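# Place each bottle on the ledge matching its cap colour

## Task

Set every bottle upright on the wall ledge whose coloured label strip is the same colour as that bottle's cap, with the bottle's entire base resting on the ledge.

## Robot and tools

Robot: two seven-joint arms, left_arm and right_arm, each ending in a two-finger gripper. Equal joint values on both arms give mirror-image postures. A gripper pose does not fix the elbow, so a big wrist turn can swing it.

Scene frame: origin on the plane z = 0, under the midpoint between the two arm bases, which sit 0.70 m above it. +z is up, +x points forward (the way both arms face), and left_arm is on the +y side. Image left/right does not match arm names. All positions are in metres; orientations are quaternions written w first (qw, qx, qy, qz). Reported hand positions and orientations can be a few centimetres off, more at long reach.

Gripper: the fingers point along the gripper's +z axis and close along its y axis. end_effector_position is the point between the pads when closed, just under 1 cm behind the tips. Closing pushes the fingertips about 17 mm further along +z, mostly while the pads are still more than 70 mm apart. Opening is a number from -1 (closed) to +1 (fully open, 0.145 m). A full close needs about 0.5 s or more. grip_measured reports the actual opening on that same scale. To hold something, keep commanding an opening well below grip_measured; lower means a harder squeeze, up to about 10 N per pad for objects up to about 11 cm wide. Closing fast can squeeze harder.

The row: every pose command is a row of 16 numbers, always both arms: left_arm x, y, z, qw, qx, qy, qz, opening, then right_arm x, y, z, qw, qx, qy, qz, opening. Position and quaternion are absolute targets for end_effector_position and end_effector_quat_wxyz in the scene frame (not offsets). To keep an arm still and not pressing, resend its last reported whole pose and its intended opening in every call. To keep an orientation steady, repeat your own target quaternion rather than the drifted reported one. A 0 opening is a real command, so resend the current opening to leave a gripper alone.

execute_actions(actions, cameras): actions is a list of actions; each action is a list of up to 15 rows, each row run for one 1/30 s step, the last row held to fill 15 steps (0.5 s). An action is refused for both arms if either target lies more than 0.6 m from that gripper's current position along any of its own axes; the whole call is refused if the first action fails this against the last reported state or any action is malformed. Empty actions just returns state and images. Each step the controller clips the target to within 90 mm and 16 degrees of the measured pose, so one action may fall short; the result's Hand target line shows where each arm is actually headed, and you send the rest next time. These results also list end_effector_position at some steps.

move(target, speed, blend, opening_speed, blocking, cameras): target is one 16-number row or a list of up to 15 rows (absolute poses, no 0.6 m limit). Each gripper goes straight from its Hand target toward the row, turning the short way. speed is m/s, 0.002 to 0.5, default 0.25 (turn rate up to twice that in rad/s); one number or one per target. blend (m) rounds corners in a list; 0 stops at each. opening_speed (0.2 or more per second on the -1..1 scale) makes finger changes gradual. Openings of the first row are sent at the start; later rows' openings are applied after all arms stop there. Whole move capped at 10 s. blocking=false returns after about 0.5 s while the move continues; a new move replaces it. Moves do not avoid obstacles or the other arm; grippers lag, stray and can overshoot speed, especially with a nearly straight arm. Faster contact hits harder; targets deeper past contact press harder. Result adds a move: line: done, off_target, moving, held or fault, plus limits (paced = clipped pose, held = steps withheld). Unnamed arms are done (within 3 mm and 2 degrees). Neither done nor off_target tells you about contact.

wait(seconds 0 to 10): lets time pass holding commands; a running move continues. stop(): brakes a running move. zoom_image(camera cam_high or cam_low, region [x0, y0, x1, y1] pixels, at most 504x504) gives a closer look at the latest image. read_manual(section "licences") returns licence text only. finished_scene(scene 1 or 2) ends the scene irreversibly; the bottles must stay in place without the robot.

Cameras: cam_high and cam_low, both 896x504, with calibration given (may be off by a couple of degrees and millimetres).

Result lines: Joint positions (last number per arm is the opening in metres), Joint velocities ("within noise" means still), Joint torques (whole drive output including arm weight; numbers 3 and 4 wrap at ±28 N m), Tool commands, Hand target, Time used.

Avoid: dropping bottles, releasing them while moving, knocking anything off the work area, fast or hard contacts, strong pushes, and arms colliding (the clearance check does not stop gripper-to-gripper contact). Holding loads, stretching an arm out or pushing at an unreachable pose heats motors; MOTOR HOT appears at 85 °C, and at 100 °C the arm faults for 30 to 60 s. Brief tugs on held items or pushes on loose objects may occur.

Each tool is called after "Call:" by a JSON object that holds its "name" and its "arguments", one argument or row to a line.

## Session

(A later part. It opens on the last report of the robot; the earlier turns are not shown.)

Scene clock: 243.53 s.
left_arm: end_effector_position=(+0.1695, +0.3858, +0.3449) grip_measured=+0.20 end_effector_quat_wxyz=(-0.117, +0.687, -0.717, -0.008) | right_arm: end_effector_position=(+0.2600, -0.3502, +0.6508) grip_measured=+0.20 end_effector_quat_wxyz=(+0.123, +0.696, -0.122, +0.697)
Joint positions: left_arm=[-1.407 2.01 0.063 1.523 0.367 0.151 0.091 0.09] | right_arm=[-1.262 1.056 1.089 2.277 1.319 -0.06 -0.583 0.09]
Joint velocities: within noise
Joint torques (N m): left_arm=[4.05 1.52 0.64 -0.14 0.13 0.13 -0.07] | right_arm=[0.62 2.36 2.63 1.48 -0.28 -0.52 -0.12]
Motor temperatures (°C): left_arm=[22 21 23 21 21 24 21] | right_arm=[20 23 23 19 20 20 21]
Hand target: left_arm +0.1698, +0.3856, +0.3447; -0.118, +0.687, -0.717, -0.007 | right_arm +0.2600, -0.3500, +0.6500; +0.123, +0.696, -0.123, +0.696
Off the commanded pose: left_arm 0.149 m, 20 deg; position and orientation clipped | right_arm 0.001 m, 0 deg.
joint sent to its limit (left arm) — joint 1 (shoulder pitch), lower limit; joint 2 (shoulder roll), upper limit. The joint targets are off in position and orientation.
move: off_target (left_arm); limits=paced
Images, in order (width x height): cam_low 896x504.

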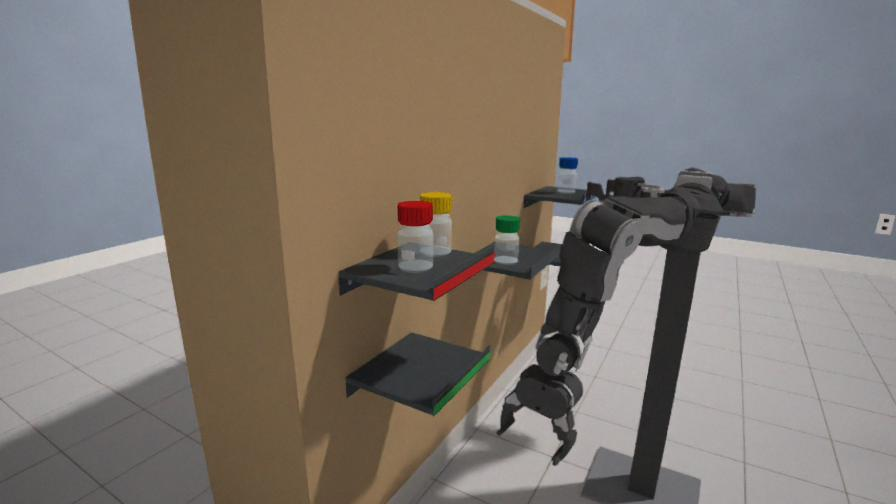

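Call:
{"name": "move", "arguments": {
  "target": [
    [0.2,0.42,0.5,-0.1228,0.6964,0.1228,0.6964,0.2,0.26,-0.35,0.65,0.1228,0.6964,-0.1228,0.6964,0.2],
    [0.28,0.40,0.75,-0.1228,0.6964,0.1228,0.6964,0.2,0.26,-0.35,0.65,0.1228,0.6964,-0.1228,0.6964,0.2],
    [0.25,0.34,0.66,-0.0616,0.7044,0.0616,0.7044,0.2,0.26,-0.35,0.65,0.1228,0.6964,-0.1228,0.6964,0.2],
    [0.25,0.30,0.53,-0.0616,0.7044,0.0616,0.7044,0.2,0.26,-0.35,0.65,0.1228,0.6964,-0.1228,0.6964,0.2]
  ],
  "speed": 0.4,
  "blend": [0.03,0.02,0.02,0],
  "cameras": ["cam_low"]
}}

Scene clock: 270.63 s.
left_arm: end_effector_position=(+0.2508, +0.2995, +0.5321) grip_measured=+0.20 end_effector_quat_wxyz=(-0.089, +0.719, +0.057, +0.687) | right_arm: end_effector_position=(+0.2600, -0.3502, +0.6508) grip_measured=+0.20 end_effector_quat_wxyz=(+0.123, +0.696, -0.122, +0.697)
Joint positions: left_arm=[0.517 1.594 -1.564 2.116 0.876 -0.786 -1.048 0.09] | right_arm=[-1.262 1.056 1.089 2.277 1.319 -0.06 -0.583 0.09]
Joint velocities: within noise
Joint torques (N m): left_arm=[1.96 4.13 1.01 1.61 -0.25 -0.45 -0.07] | right_arm=[0.73 2.41 2.66 1.5 -0.28 -0.5 -0.15]
Motor temperatures (°C): left_arm=[22 21 23 21 21 24 21] | right_arm=[20 23 23 19 20 20 21]
Hand target: left_arm +0.2502, +0.2998, +0.5301; -0.089, +0.721, +0.059, +0.685 | right_arm +0.2600, -0.3500, +0.6500; +0.123, +0.696, -0.123, +0.696
Off the commanded pose: left_arm 0.002 m, 4 deg | right_arm 0.001 m, 0 deg.
joint sent to its limit (left arm) — joint 3 (upper arm roll), lower limit; joint 6 (wrist pitch), lower limit. The joint targets are off in orientation, not in position.
move: off_target (left_arm); limits=paced
Images, in order (width x height): cam_low 896x504.

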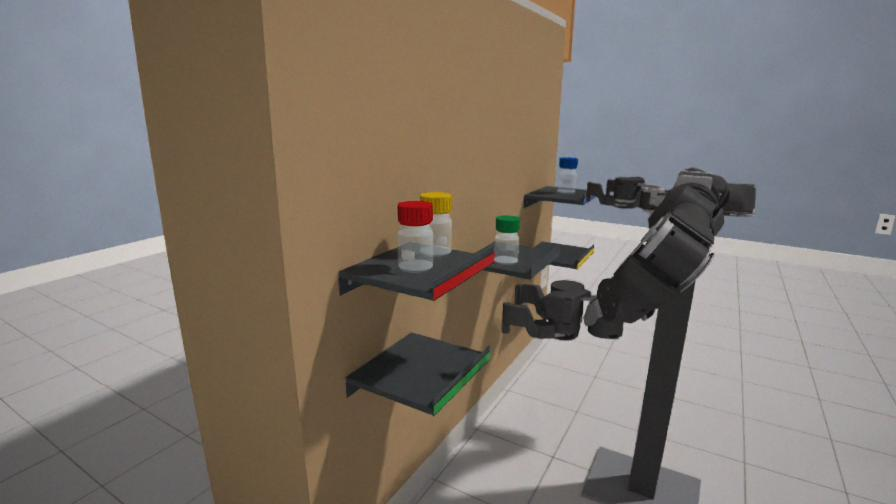

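Call:
{"name": "move", "arguments": {
  "target": [
    [0.255,0.14,0.62,0,0.7071,0,0.7071,0.2,0.26,-0.33,0.65,0.1228,0.6964,-0.1228,0.6964,0.2],
    [0.285,0.04,0.6,0,0.7071,0,0.7071,0.2,0.26,-0.31,0.65,0.1228,0.6964,-0.1228,0.6964,0.2],
    [0.397,0.036,0.594,0,0.7071,0,0.7071,0.2,0.26,-0.31,0.65,0.1228,0.6964,-0.1228,0.6964,0.2]
  ],
  "speed": [0.3,0.25,0.2],
  "blend": [0.03,0.01,0],
  "cameras": ["cam_low"]
}}

Scene clock: 285.33 s.
left_arm: end_effector_position=(+0.3972, +0.0371, +0.5954) grip_measured=+0.20 end_effector_quat_wxyz=(-0.003, +0.706, +0.001, +0.709) | right_arm: end_effector_position=(+0.2603, -0.3098, +0.6510) grip_measured=+0.20 end_effector_quat_wxyz=(+0.122, +0.696, -0.121, +0.697)
Joint positions: left_arm=[0.901 0.392 -1.259 1.743 0.964 0.114 -1.222 0.09] | right_arm=[-1.262 1.161 1.008 2.421 1.279 -0.089 -0.834 0.09]
Joint velocities: within noise
Joint torques (N m): left_arm=[7.95 -0.54 2.48 2.85 -0.31 -0.36 0.23] | right_arm=[0.8 2.07 2.09 1.47 -0.39 -0.41 -0.13]
Motor temperatures (°C): left_arm=[22 22 23 21 21 24 21] | right_arm=[20 23 23 19 20 20 21]
Hand target: left_arm +0.3970, +0.0360, +0.5939; +0.000, +0.707, +0.000, +0.707 | right_arm +0.2600, -0.3100, +0.6500; +0.123, +0.696, -0.123, +0.696
Off the commanded pose: left_arm 0.002 m, 0 deg | right_arm 0.001 m, 0 deg.
move: done
Images, in order (width x height): cam_low 896x504.

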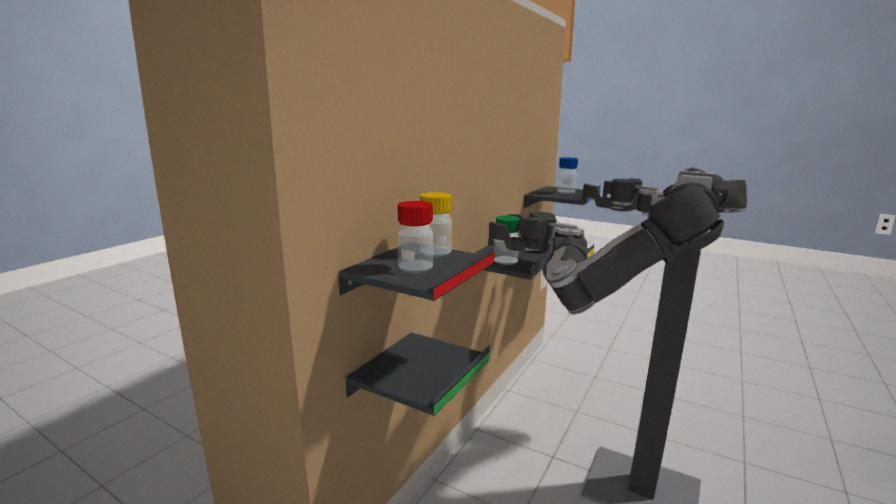

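Call:
{"name": "move", "arguments": {
  "target": [
    [0.397,0.036,0.594,0,0.7071,0,0.7071,-0.95,0.26,-0.32,0.64,0.1228,0.6964,-0.1228,0.6964,0.2],
    [0.397,0.036,0.643,0,0.7071,0,0.7071,-0.95,0.25,-0.33,0.57,0.0616,0.7044,-0.0616,0.7044,0.2],
    [0.27,0.07,0.643,0,0.7071,0,0.7071,-0.95,0.25,-0.28,0.48,0,0.7071,0,0.7071,0.2],
    [0.235,0.24,0.56,-0.0616,0.7044,0.0616,0.7044,-0.95,0.27,-0.16,0.42,0,0.7071,0,0.7071,0.2],
    [0.28,0.325,0.537,-0.0616,0.7044,0.0616,0.7044,-0.95,0.27,-0.16,0.42,0,0.7071,0,0.7071,0.2],
    [0.40,0.345,0.537,-0.0616,0.7044,0.0616,0.7044,-0.95,0.27,-0.16,0.42,0,0.7071,0,0.7071,0.2]
  ],
  "speed": [0.2,0.15,0.22,0.3,0.25,0.2],
  "blend": [0,0.02,0.03,0.03,0.02,0],
  "cameras": ["cam_low"]
}}

Scene clock: 305.77 s.
left_arm: end_effector_position=(+0.4001, +0.3451, +0.5371) grip_measured=-0.56 end_effector_quat_wxyz=(-0.063, +0.705, +0.063, +0.704) | right_arm: end_effector_position=(+0.2701, -0.1591, +0.4215) grip_measured=+0.20 end_effector_quat_wxyz=(-0.003, +0.705, +0.001, +0.709)
Joint positions: left_arm=[0.626 1.186 -1.08 1.423 1.299 -0.44 -0.39 0.033] | right_arm=[-0.305 0.527 -0.54 1.65 0.291 -0.46 -0.56 0.09]
Joint velocities: within noise
Joint torques (N m): left_arm=[6.34 5.47 2.99 1.21 -0.07 -0.74 0.23] | right_arm=[1.33 1.44 1.43 3.29 -0.24 -0.24 -0.13]
Motor temperatures (°C): left_arm=[24 21 24 21 22 24 21] | right_arm=[20 23 22 19 20 20 21]
Hand target: left_arm +0.4000, +0.3450, +0.5370; -0.062, +0.704, +0.062, +0.704 | right_arm +0.2700, -0.1600, +0.4201; +0.000, +0.707, +0.000, +0.707
Off the commanded pose: left_arm 0.000 m, 0 deg | right_arm 0.002 m, 1 deg.
move: done
Images, in order (width x height): cam_low 896x504.

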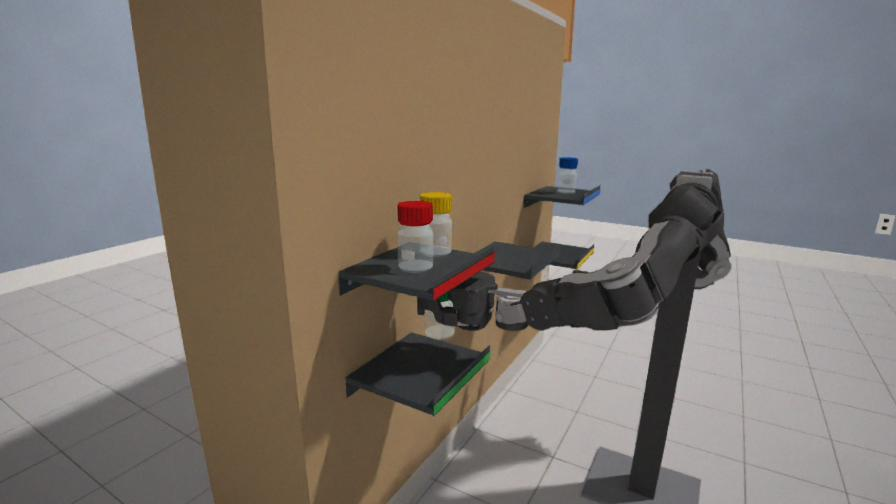

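Call:
{"name": "move", "arguments": {
  "target": [
    [0.40,0.345,0.496,-0.0616,0.7044,0.0616,0.7044,-0.95,0.27,-0.16,0.42,0,0.7071,0,0.7071,0.2],
    [0.40,0.345,0.499,-0.0616,0.7044,0.0616,0.7044,0.0,0.27,-0.16,0.42,0,0.7071,0,0.7071,0.2],
    [0.26,0.312,0.51,-0.0616,0.7044,0.0616,0.7044,0.0,0.27,-0.16,0.42,0,0.7071,0,0.7071,0.2],
    [0.255,0.31,0.65,-0.0616,0.7044,0.0616,0.7044,0.0,0.27,-0.16,0.42,0,0.7071,0,0.7071,0.2],
    [0.285,0.308,0.70,-0.0616,0.7044,0.0616,0.7044,0.0,0.27,-0.16,0.42,0,0.7071,0,0.7071,0.2]
  ],
  "speed": [0.08,0.1,0.22,0.35,0.2],
  "blend": [0,0,0.02,0.02,0],
  "cameras": ["cam_low"]
}}

Scene clock: 321.03 s.
left_arm: end_effector_position=(+0.2845, +0.3088, +0.7019) grip_measured=+0.00 end_effector_quat_wxyz=(-0.064, +0.701, +0.063, +0.707) | right_arm: end_effector_position=(+0.2701, -0.1591, +0.4215) grip_measured=+0.20 end_effector_quat_wxyz=(-0.003, +0.705, +0.001, +0.709)
Joint positions: left_arm=[1.56 1.927 -1.538 2.307 1.584 0.009 -0.56 0.076] | right_arm=[-0.305 0.527 -0.54 1.65 0.291 -0.46 -0.56 0.09]
Joint velocities: within noise
Joint torques (N m): left_arm=[2.39 -0.15 1.77 -0.05 -0.08 -0.48 0.23] | right_arm=[1.2 1.52 1.39 3.25 -0.26 -0.26 -0.13]
Motor temperatures (°C): left_arm=[23 22 24 21 21 24 21] | right_arm=[20 22 22 20 20 20 21]
Hand target: left_arm +0.2850, +0.3080, +0.7001; -0.062, +0.704, +0.062, +0.705 | right_arm +0.2700, -0.1600, +0.4201; +0.000, +0.707, +0.000, +0.707
Off the commanded pose: left_arm 0.002 m, 1 deg | right_arm 0.002 m, 1 deg.
joint sent to its limit (left arm) — joint 5 (forearm roll), upper limit. The joint targets still meet the commanded pose.
move: done; target 2's new opening was sent with left_arm's hand 0.007 m and 1 deg from that target
Images, in order (width x height): cam_low 896x504.

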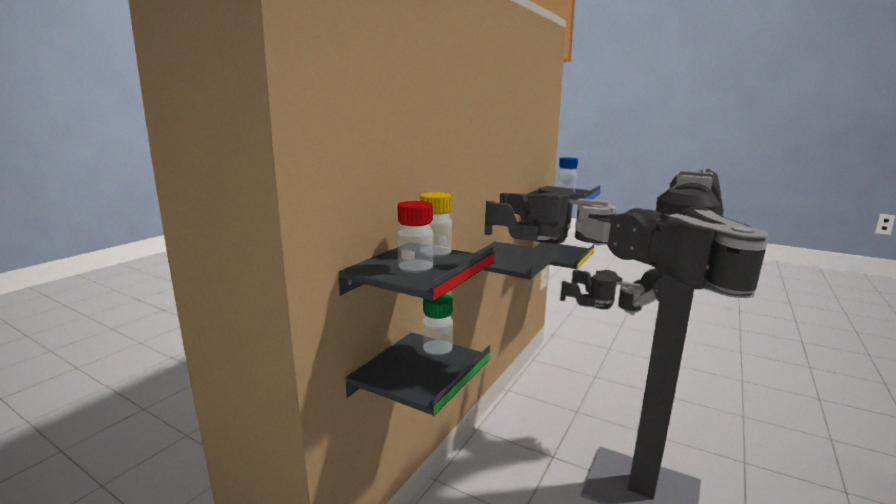

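Call:
{"name": "move", "arguments": {
  "target": [
    [0.405,0.326,0.698,-0.0616,0.7044,0.0616,0.7044,0.0,0.27,-0.16,0.42,0,0.7071,0,0.7071,0.2],
    [0.405,0.326,0.698,-0.0616,0.7044,0.0616,0.7044,-0.95,0.27,-0.16,0.42,0,0.7071,0,0.7071,0.2],
    [0.405,0.326,0.745,-0.0616,0.7044,0.0616,0.7044,-0.95,0.27,-0.16,0.42,0,0.7071,0,0.7071,0.2],
    [0.255,0.27,0.74,-0.0616,0.7044,0.0616,0.7044,-0.95,0.26,-0.2,0.5,0,0.7071,0,0.7071,0.2],
    [0.275,0.10,0.66,0,0.7071,0,0.7071,-0.95,0.26,-0.22,0.56,0,0.7071,0,0.7071,0.2],
    [0.39,0.04,0.64,0,0.7071,0,0.7071,-0.95,0.26,-0.22,0.58,0,0.7071,0,0.7071,0.2]
  ],
  "speed": [0.22,0.1,0.15,0.25,0.3,0.22],
  "blend": [0,0,0.01,0.04,0.03,0],
  "cameras": ["cam_low"]
}}

Scene clock: 334.07 s.
left_arm: end_effector_position=(+0.3894, +0.0402, +0.6367) grip_measured=-0.31 end_effector_quat_wxyz=(-0.002, +0.711, -0.001, +0.703) | right_arm: end_effector_position=(+0.2599, -0.2192, +0.5796) grip_measured=+0.20 end_effector_quat_wxyz=(-0.002, +0.707, +0.001, +0.707)
Joint positions: left_arm=[1.312 0.468 -1.562 1.867 1.329 -0.029 -1.403 0.053] | right_arm=[-0.772 1.075 0.112 2.362 0.802 -0.198 -0.639 0.09]
Joint velocities: within noise
Joint torques (N m): left_arm=[9.8 0.04 3.6 1.21 -0.63 -0.31 0.16] | right_arm=[0.73 3.47 3.36 3.34 -0.18 -0.26 -0.11]
Motor temperatures (°C): left_arm=[23 22 24 21 21 24 21] | right_arm=[20 23 22 20 20 20 21]
Hand target: left_arm +0.3900, +0.0400, +0.6400; +0.000, +0.707, +0.000, +0.707 | right_arm +0.2600, -0.2200, +0.5800; +0.000, +0.707, +0.000, +0.707
Off the commanded pose: left_arm 0.003 m, 1 deg | right_arm 0.001 m, 0 deg.
move: done; target 2's new opening was sent with left_arm's hand 0.004 m and 1 deg from that target; limits=paced
Images, in order (width x height): cam_low 896x504.

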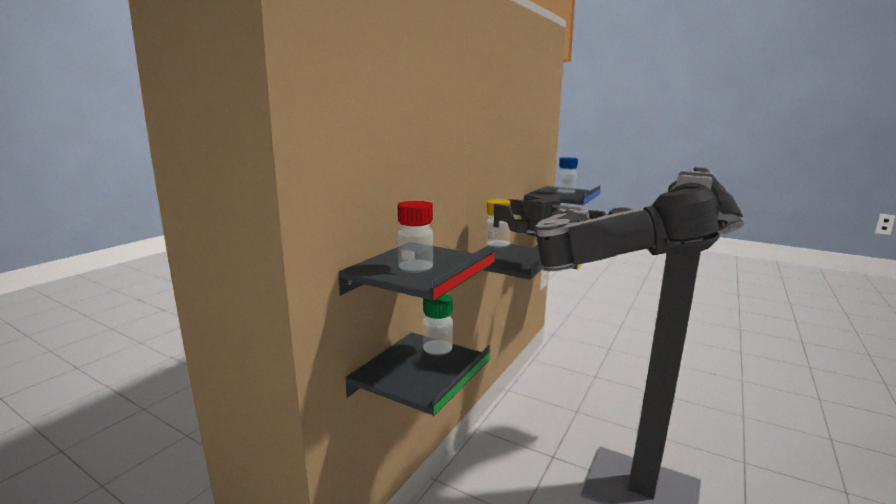

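Call:
{"name": "move", "arguments": {
  "target": [
    [0.39,0.04,0.590,0,0.7071,0,0.7071,-0.95,0.26,-0.22,0.58,0,0.7071,0,0.7071,0.25],
    [0.39,0.04,0.595,0,0.7071,0,0.7071,0.05,0.26,-0.22,0.58,0,0.7071,0,0.7071,0.25],
    [0.275,0.06,0.6,0,0.7071,0,0.7071,0.05,0.26,-0.18,0.58,0,0.7071,0,0.7071,0.25],
    [0.255,0.28,0.62,-0.0616,0.7044,0.0616,0.7044,0.05,0.28,0.02,0.598,-0.0616,0.7044,0.0616,0.7044,0.25]
  ],
  "speed": [0.1,0.1,0.22,0.3],
  "blend": [0,0,0.02,0],
  "cameras": ["cam_low","cam_high"]
}}

Scene clock: 347.27 s.
left_arm: end_effector_position=(+0.2547, +0.2795, +0.6194) grip_measured=+0.05 end_effector_quat_wxyz=(-0.062, +0.705, +0.062, +0.704) | right_arm: end_effector_position=(+0.2797, +0.0209, +0.5994) grip_measured=+0.25 end_effector_quat_wxyz=(-0.066, +0.703, +0.061, +0.706)
Joint positions: left_arm=[0.579 1.87 -1.314 2.412 1.175 -0.652 -0.89 0.079] | right_arm=[0.218 0.103 -1.026 2.128 0.285 0.558 -0.987 0.094]
Joint velocities: within noise
Joint torques (N m): left_arm=[2.25 5.13 1.95 1.35 -0.16 -0.52 0.24] | right_arm=[2.49 -2.33 0.76 3.12 -0.41 -0.11 -0.13]
Motor temperatures (°C): left_arm=[25 21 25 21 22 24 21] | right_arm=[20 23 22 20 20 20 21]
Hand target: left_arm +0.2550, +0.2799, +0.6200; -0.061, +0.704, +0.062, +0.705 | right_arm +0.2800, +0.0201, +0.5979; -0.062, +0.705, +0.062, +0.704
Off the commanded pose: left_arm 0.001 m, 0 deg | right_arm 0.002 m, 1 deg.
move: done; target 2's new opening was sent with left_arm's hand 0.006 m and 2 deg from that target

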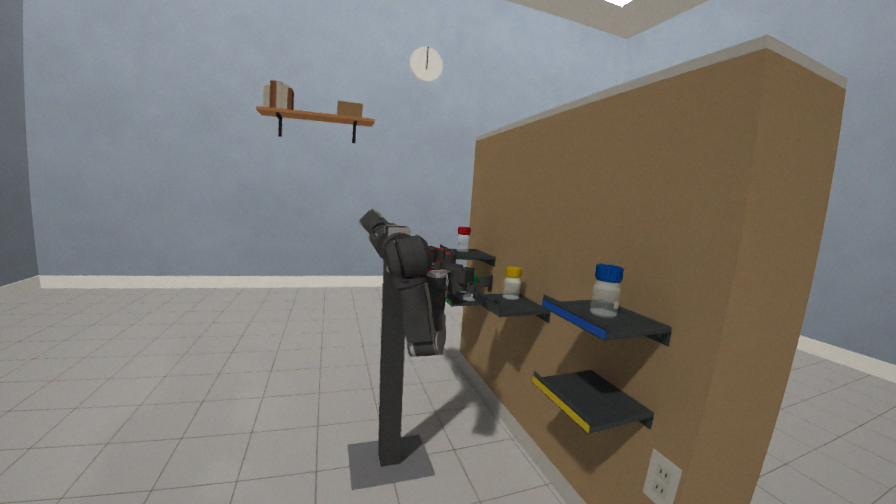

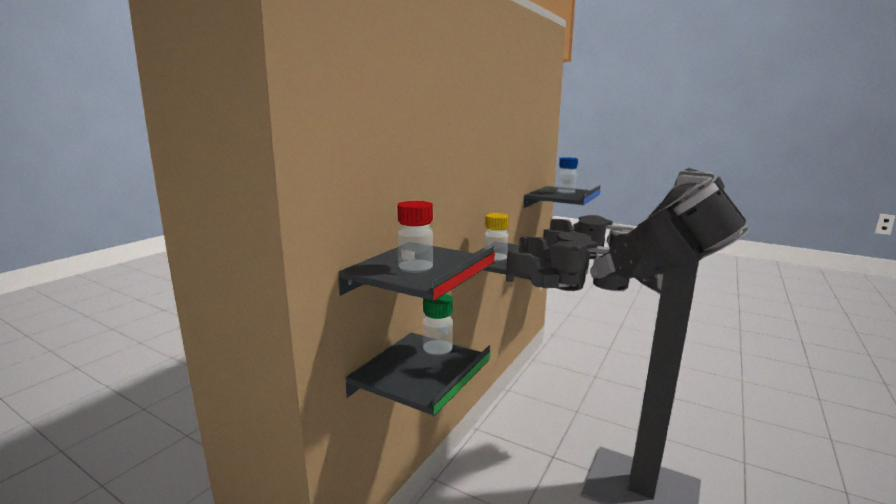

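Call:
{"name": "move", "arguments": {
  "target": [
    [0.255,0.28,0.62,-0.0616,0.7044,0.0616,0.7044,0.05,0.416,0.032,0.597,-0.0616,0.7044,0.0616,0.7044,0.25],
    [0.255,0.28,0.62,-0.0616,0.7044,0.0616,0.7044,0.05,0.416,0.032,0.597,-0.0616,0.7044,0.0616,0.7044,-0.95],
    [0.255,0.28,0.62,-0.0616,0.7044,0.0616,0.7044,0.05,0.416,0.032,0.642,-0.0616,0.7044,0.0616,0.7044,-0.95],
    [0.255,0.28,0.62,-0.0616,0.7044,0.0616,0.7044,0.05,0.275,0.01,0.64,0,0.7071,0,0.7071,-0.95],
    [0.255,0.28,0.62,-0.0616,0.7044,0.0616,0.7044,0.05,0.245,-0.22,0.56,0,0.7071,0,0.7071,-0.95],
    [0.255,0.28,0.62,-0.0616,0.7044,0.0616,0.7044,0.05,0.29,-0.375,0.535,0.1228,0.6964,-0.1228,0.6964,-0.95],
    [0.255,0.28,0.62,-0.0616,0.7044,0.0616,0.7044,0.05,0.395,-0.405,0.535,0.1228,0.6964,-0.1228,0.6964,-0.95]
  ],
  "speed": [0.25,0.1,0.15,0.25,0.3,0.22,0.2],
  "blend": [0,0,0.01,0.03,0.04,0.02,0],
  "cameras": ["cam_high"]
}}

Scene clock: 371.03 s.
left_arm: end_effector_position=(+0.2547, +0.2796, +0.6194) grip_measured=+0.05 end_effector_quat_wxyz=(-0.062, +0.705, +0.062, +0.704) | right_arm: end_effector_position=(+0.3941, -0.4062, +0.5328) grip_measured=-0.56 end_effector_quat_wxyz=(+0.124, +0.699, -0.126, +0.693)
Joint positions: left_arm=[0.579 1.87 -1.314 2.412 1.175 -0.652 -0.89 0.079] | right_arm=[0.265 1.007 -0.404 1.275 1.071 -0.221 -0.308 0.034]
Joint velocities: within noise
Joint torques (N m): left_arm=[2.25 5.1 1.94 1.35 -0.15 -0.52 0.23] | right_arm=[5.24 6.95 3.78 2.43 -0.19 -0.57 0.18]
Motor temperatures (°C): left_arm=[22 22 24 21 22 24 21] | right_arm=[21 23 22 20 20 20 21]
Hand target: left_arm +0.2550, +0.2799, +0.6200; -0.061, +0.704, +0.062, +0.704 | right_arm +0.3950, -0.4050, +0.5349; +0.123, +0.696, -0.123, +0.696
Off the commanded pose: left_arm 0.001 m, 0 deg | right_arm 0.003 m, 1 deg.
move: done
Images, in order (width x height): cam_high 896x504.

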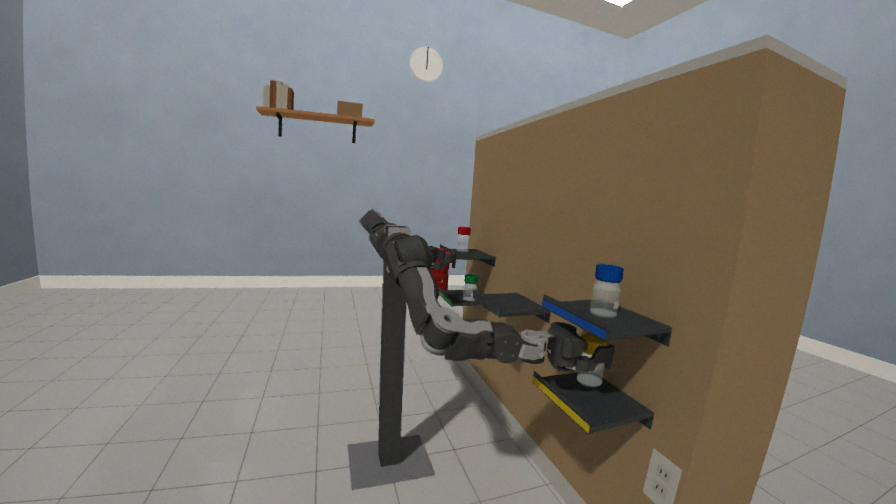

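Call:
{"name": "move", "arguments": {
  "target": [
    [0.255,0.28,0.62,-0.0616,0.7044,0.0616,0.7044,0.05,0.395,-0.405,0.490,0.1228,0.6964,-0.1228,0.6964,-0.95],
    [0.255,0.28,0.62,-0.0616,0.7044,0.0616,0.7044,0.05,0.395,-0.405,0.496,0.1228,0.6964,-0.1228,0.6964,0.0],
    [0.255,0.28,0.62,-0.0616,0.7044,0.0616,0.7044,0.05,0.27,-0.36,0.505,0.1228,0.6964,-0.1228,0.6964,0.0]
  ],
  "speed": [0.09,0.1,0.22],
  "cameras": ["cam_high"]
}}

Scene clock: 390.23 s.
left_arm: end_effector_position=(+0.2547, +0.2796, +0.6194) grip_measured=+0.05 end_effector_quat_wxyz=(-0.062, +0.705, +0.062, +0.704) | right_arm: end_effector_position=(+0.2702, -0.3592, +0.5039) grip_measured=+0.00 end_effector_quat_wxyz=(+0.121, +0.699, -0.120, +0.695)
Joint positions: left_arm=[0.579 1.87 -1.314 2.412 1.175 -0.652 -0.89 0.079] | right_arm=[-0.666 1.119 -0.024 1.804 0.964 -0.563 -0.605 0.076]
Joint velocities: within noise
Joint torques (N m): left_arm=[2.28 5.1 1.94 1.33 -0.15 -0.52 0.23] | right_arm=[1.2 4.44 4.01 2.33 -0.26 -0.45 -0.16]
Motor temperatures (°C): left_arm=[22 23 24 21 22 24 21] | right_arm=[21 24 23 20 20 20 21]
Hand target: left_arm +0.2550, +0.2799, +0.6200; -0.061, +0.704, +0.062, +0.704 | right_arm +0.2701, -0.3600, +0.5051; +0.123, +0.696, -0.123, +0.697
Off the commanded pose: left_arm 0.001 m, 0 deg | right_arm 0.001 m, 0 deg.
move: done; target 2's new opening was sent with right_arm's hand 0.010 m and 2 deg from that target
Images, in order (width x height): cam_high 896x504.

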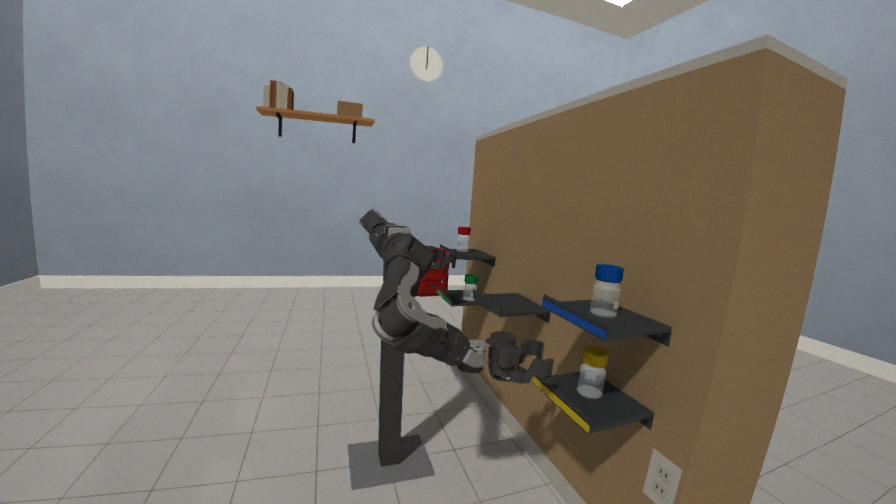

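Call:
{"name": "finished_scene", "arguments": {
  "scene": 2
}}

The scene is finished: the task was done.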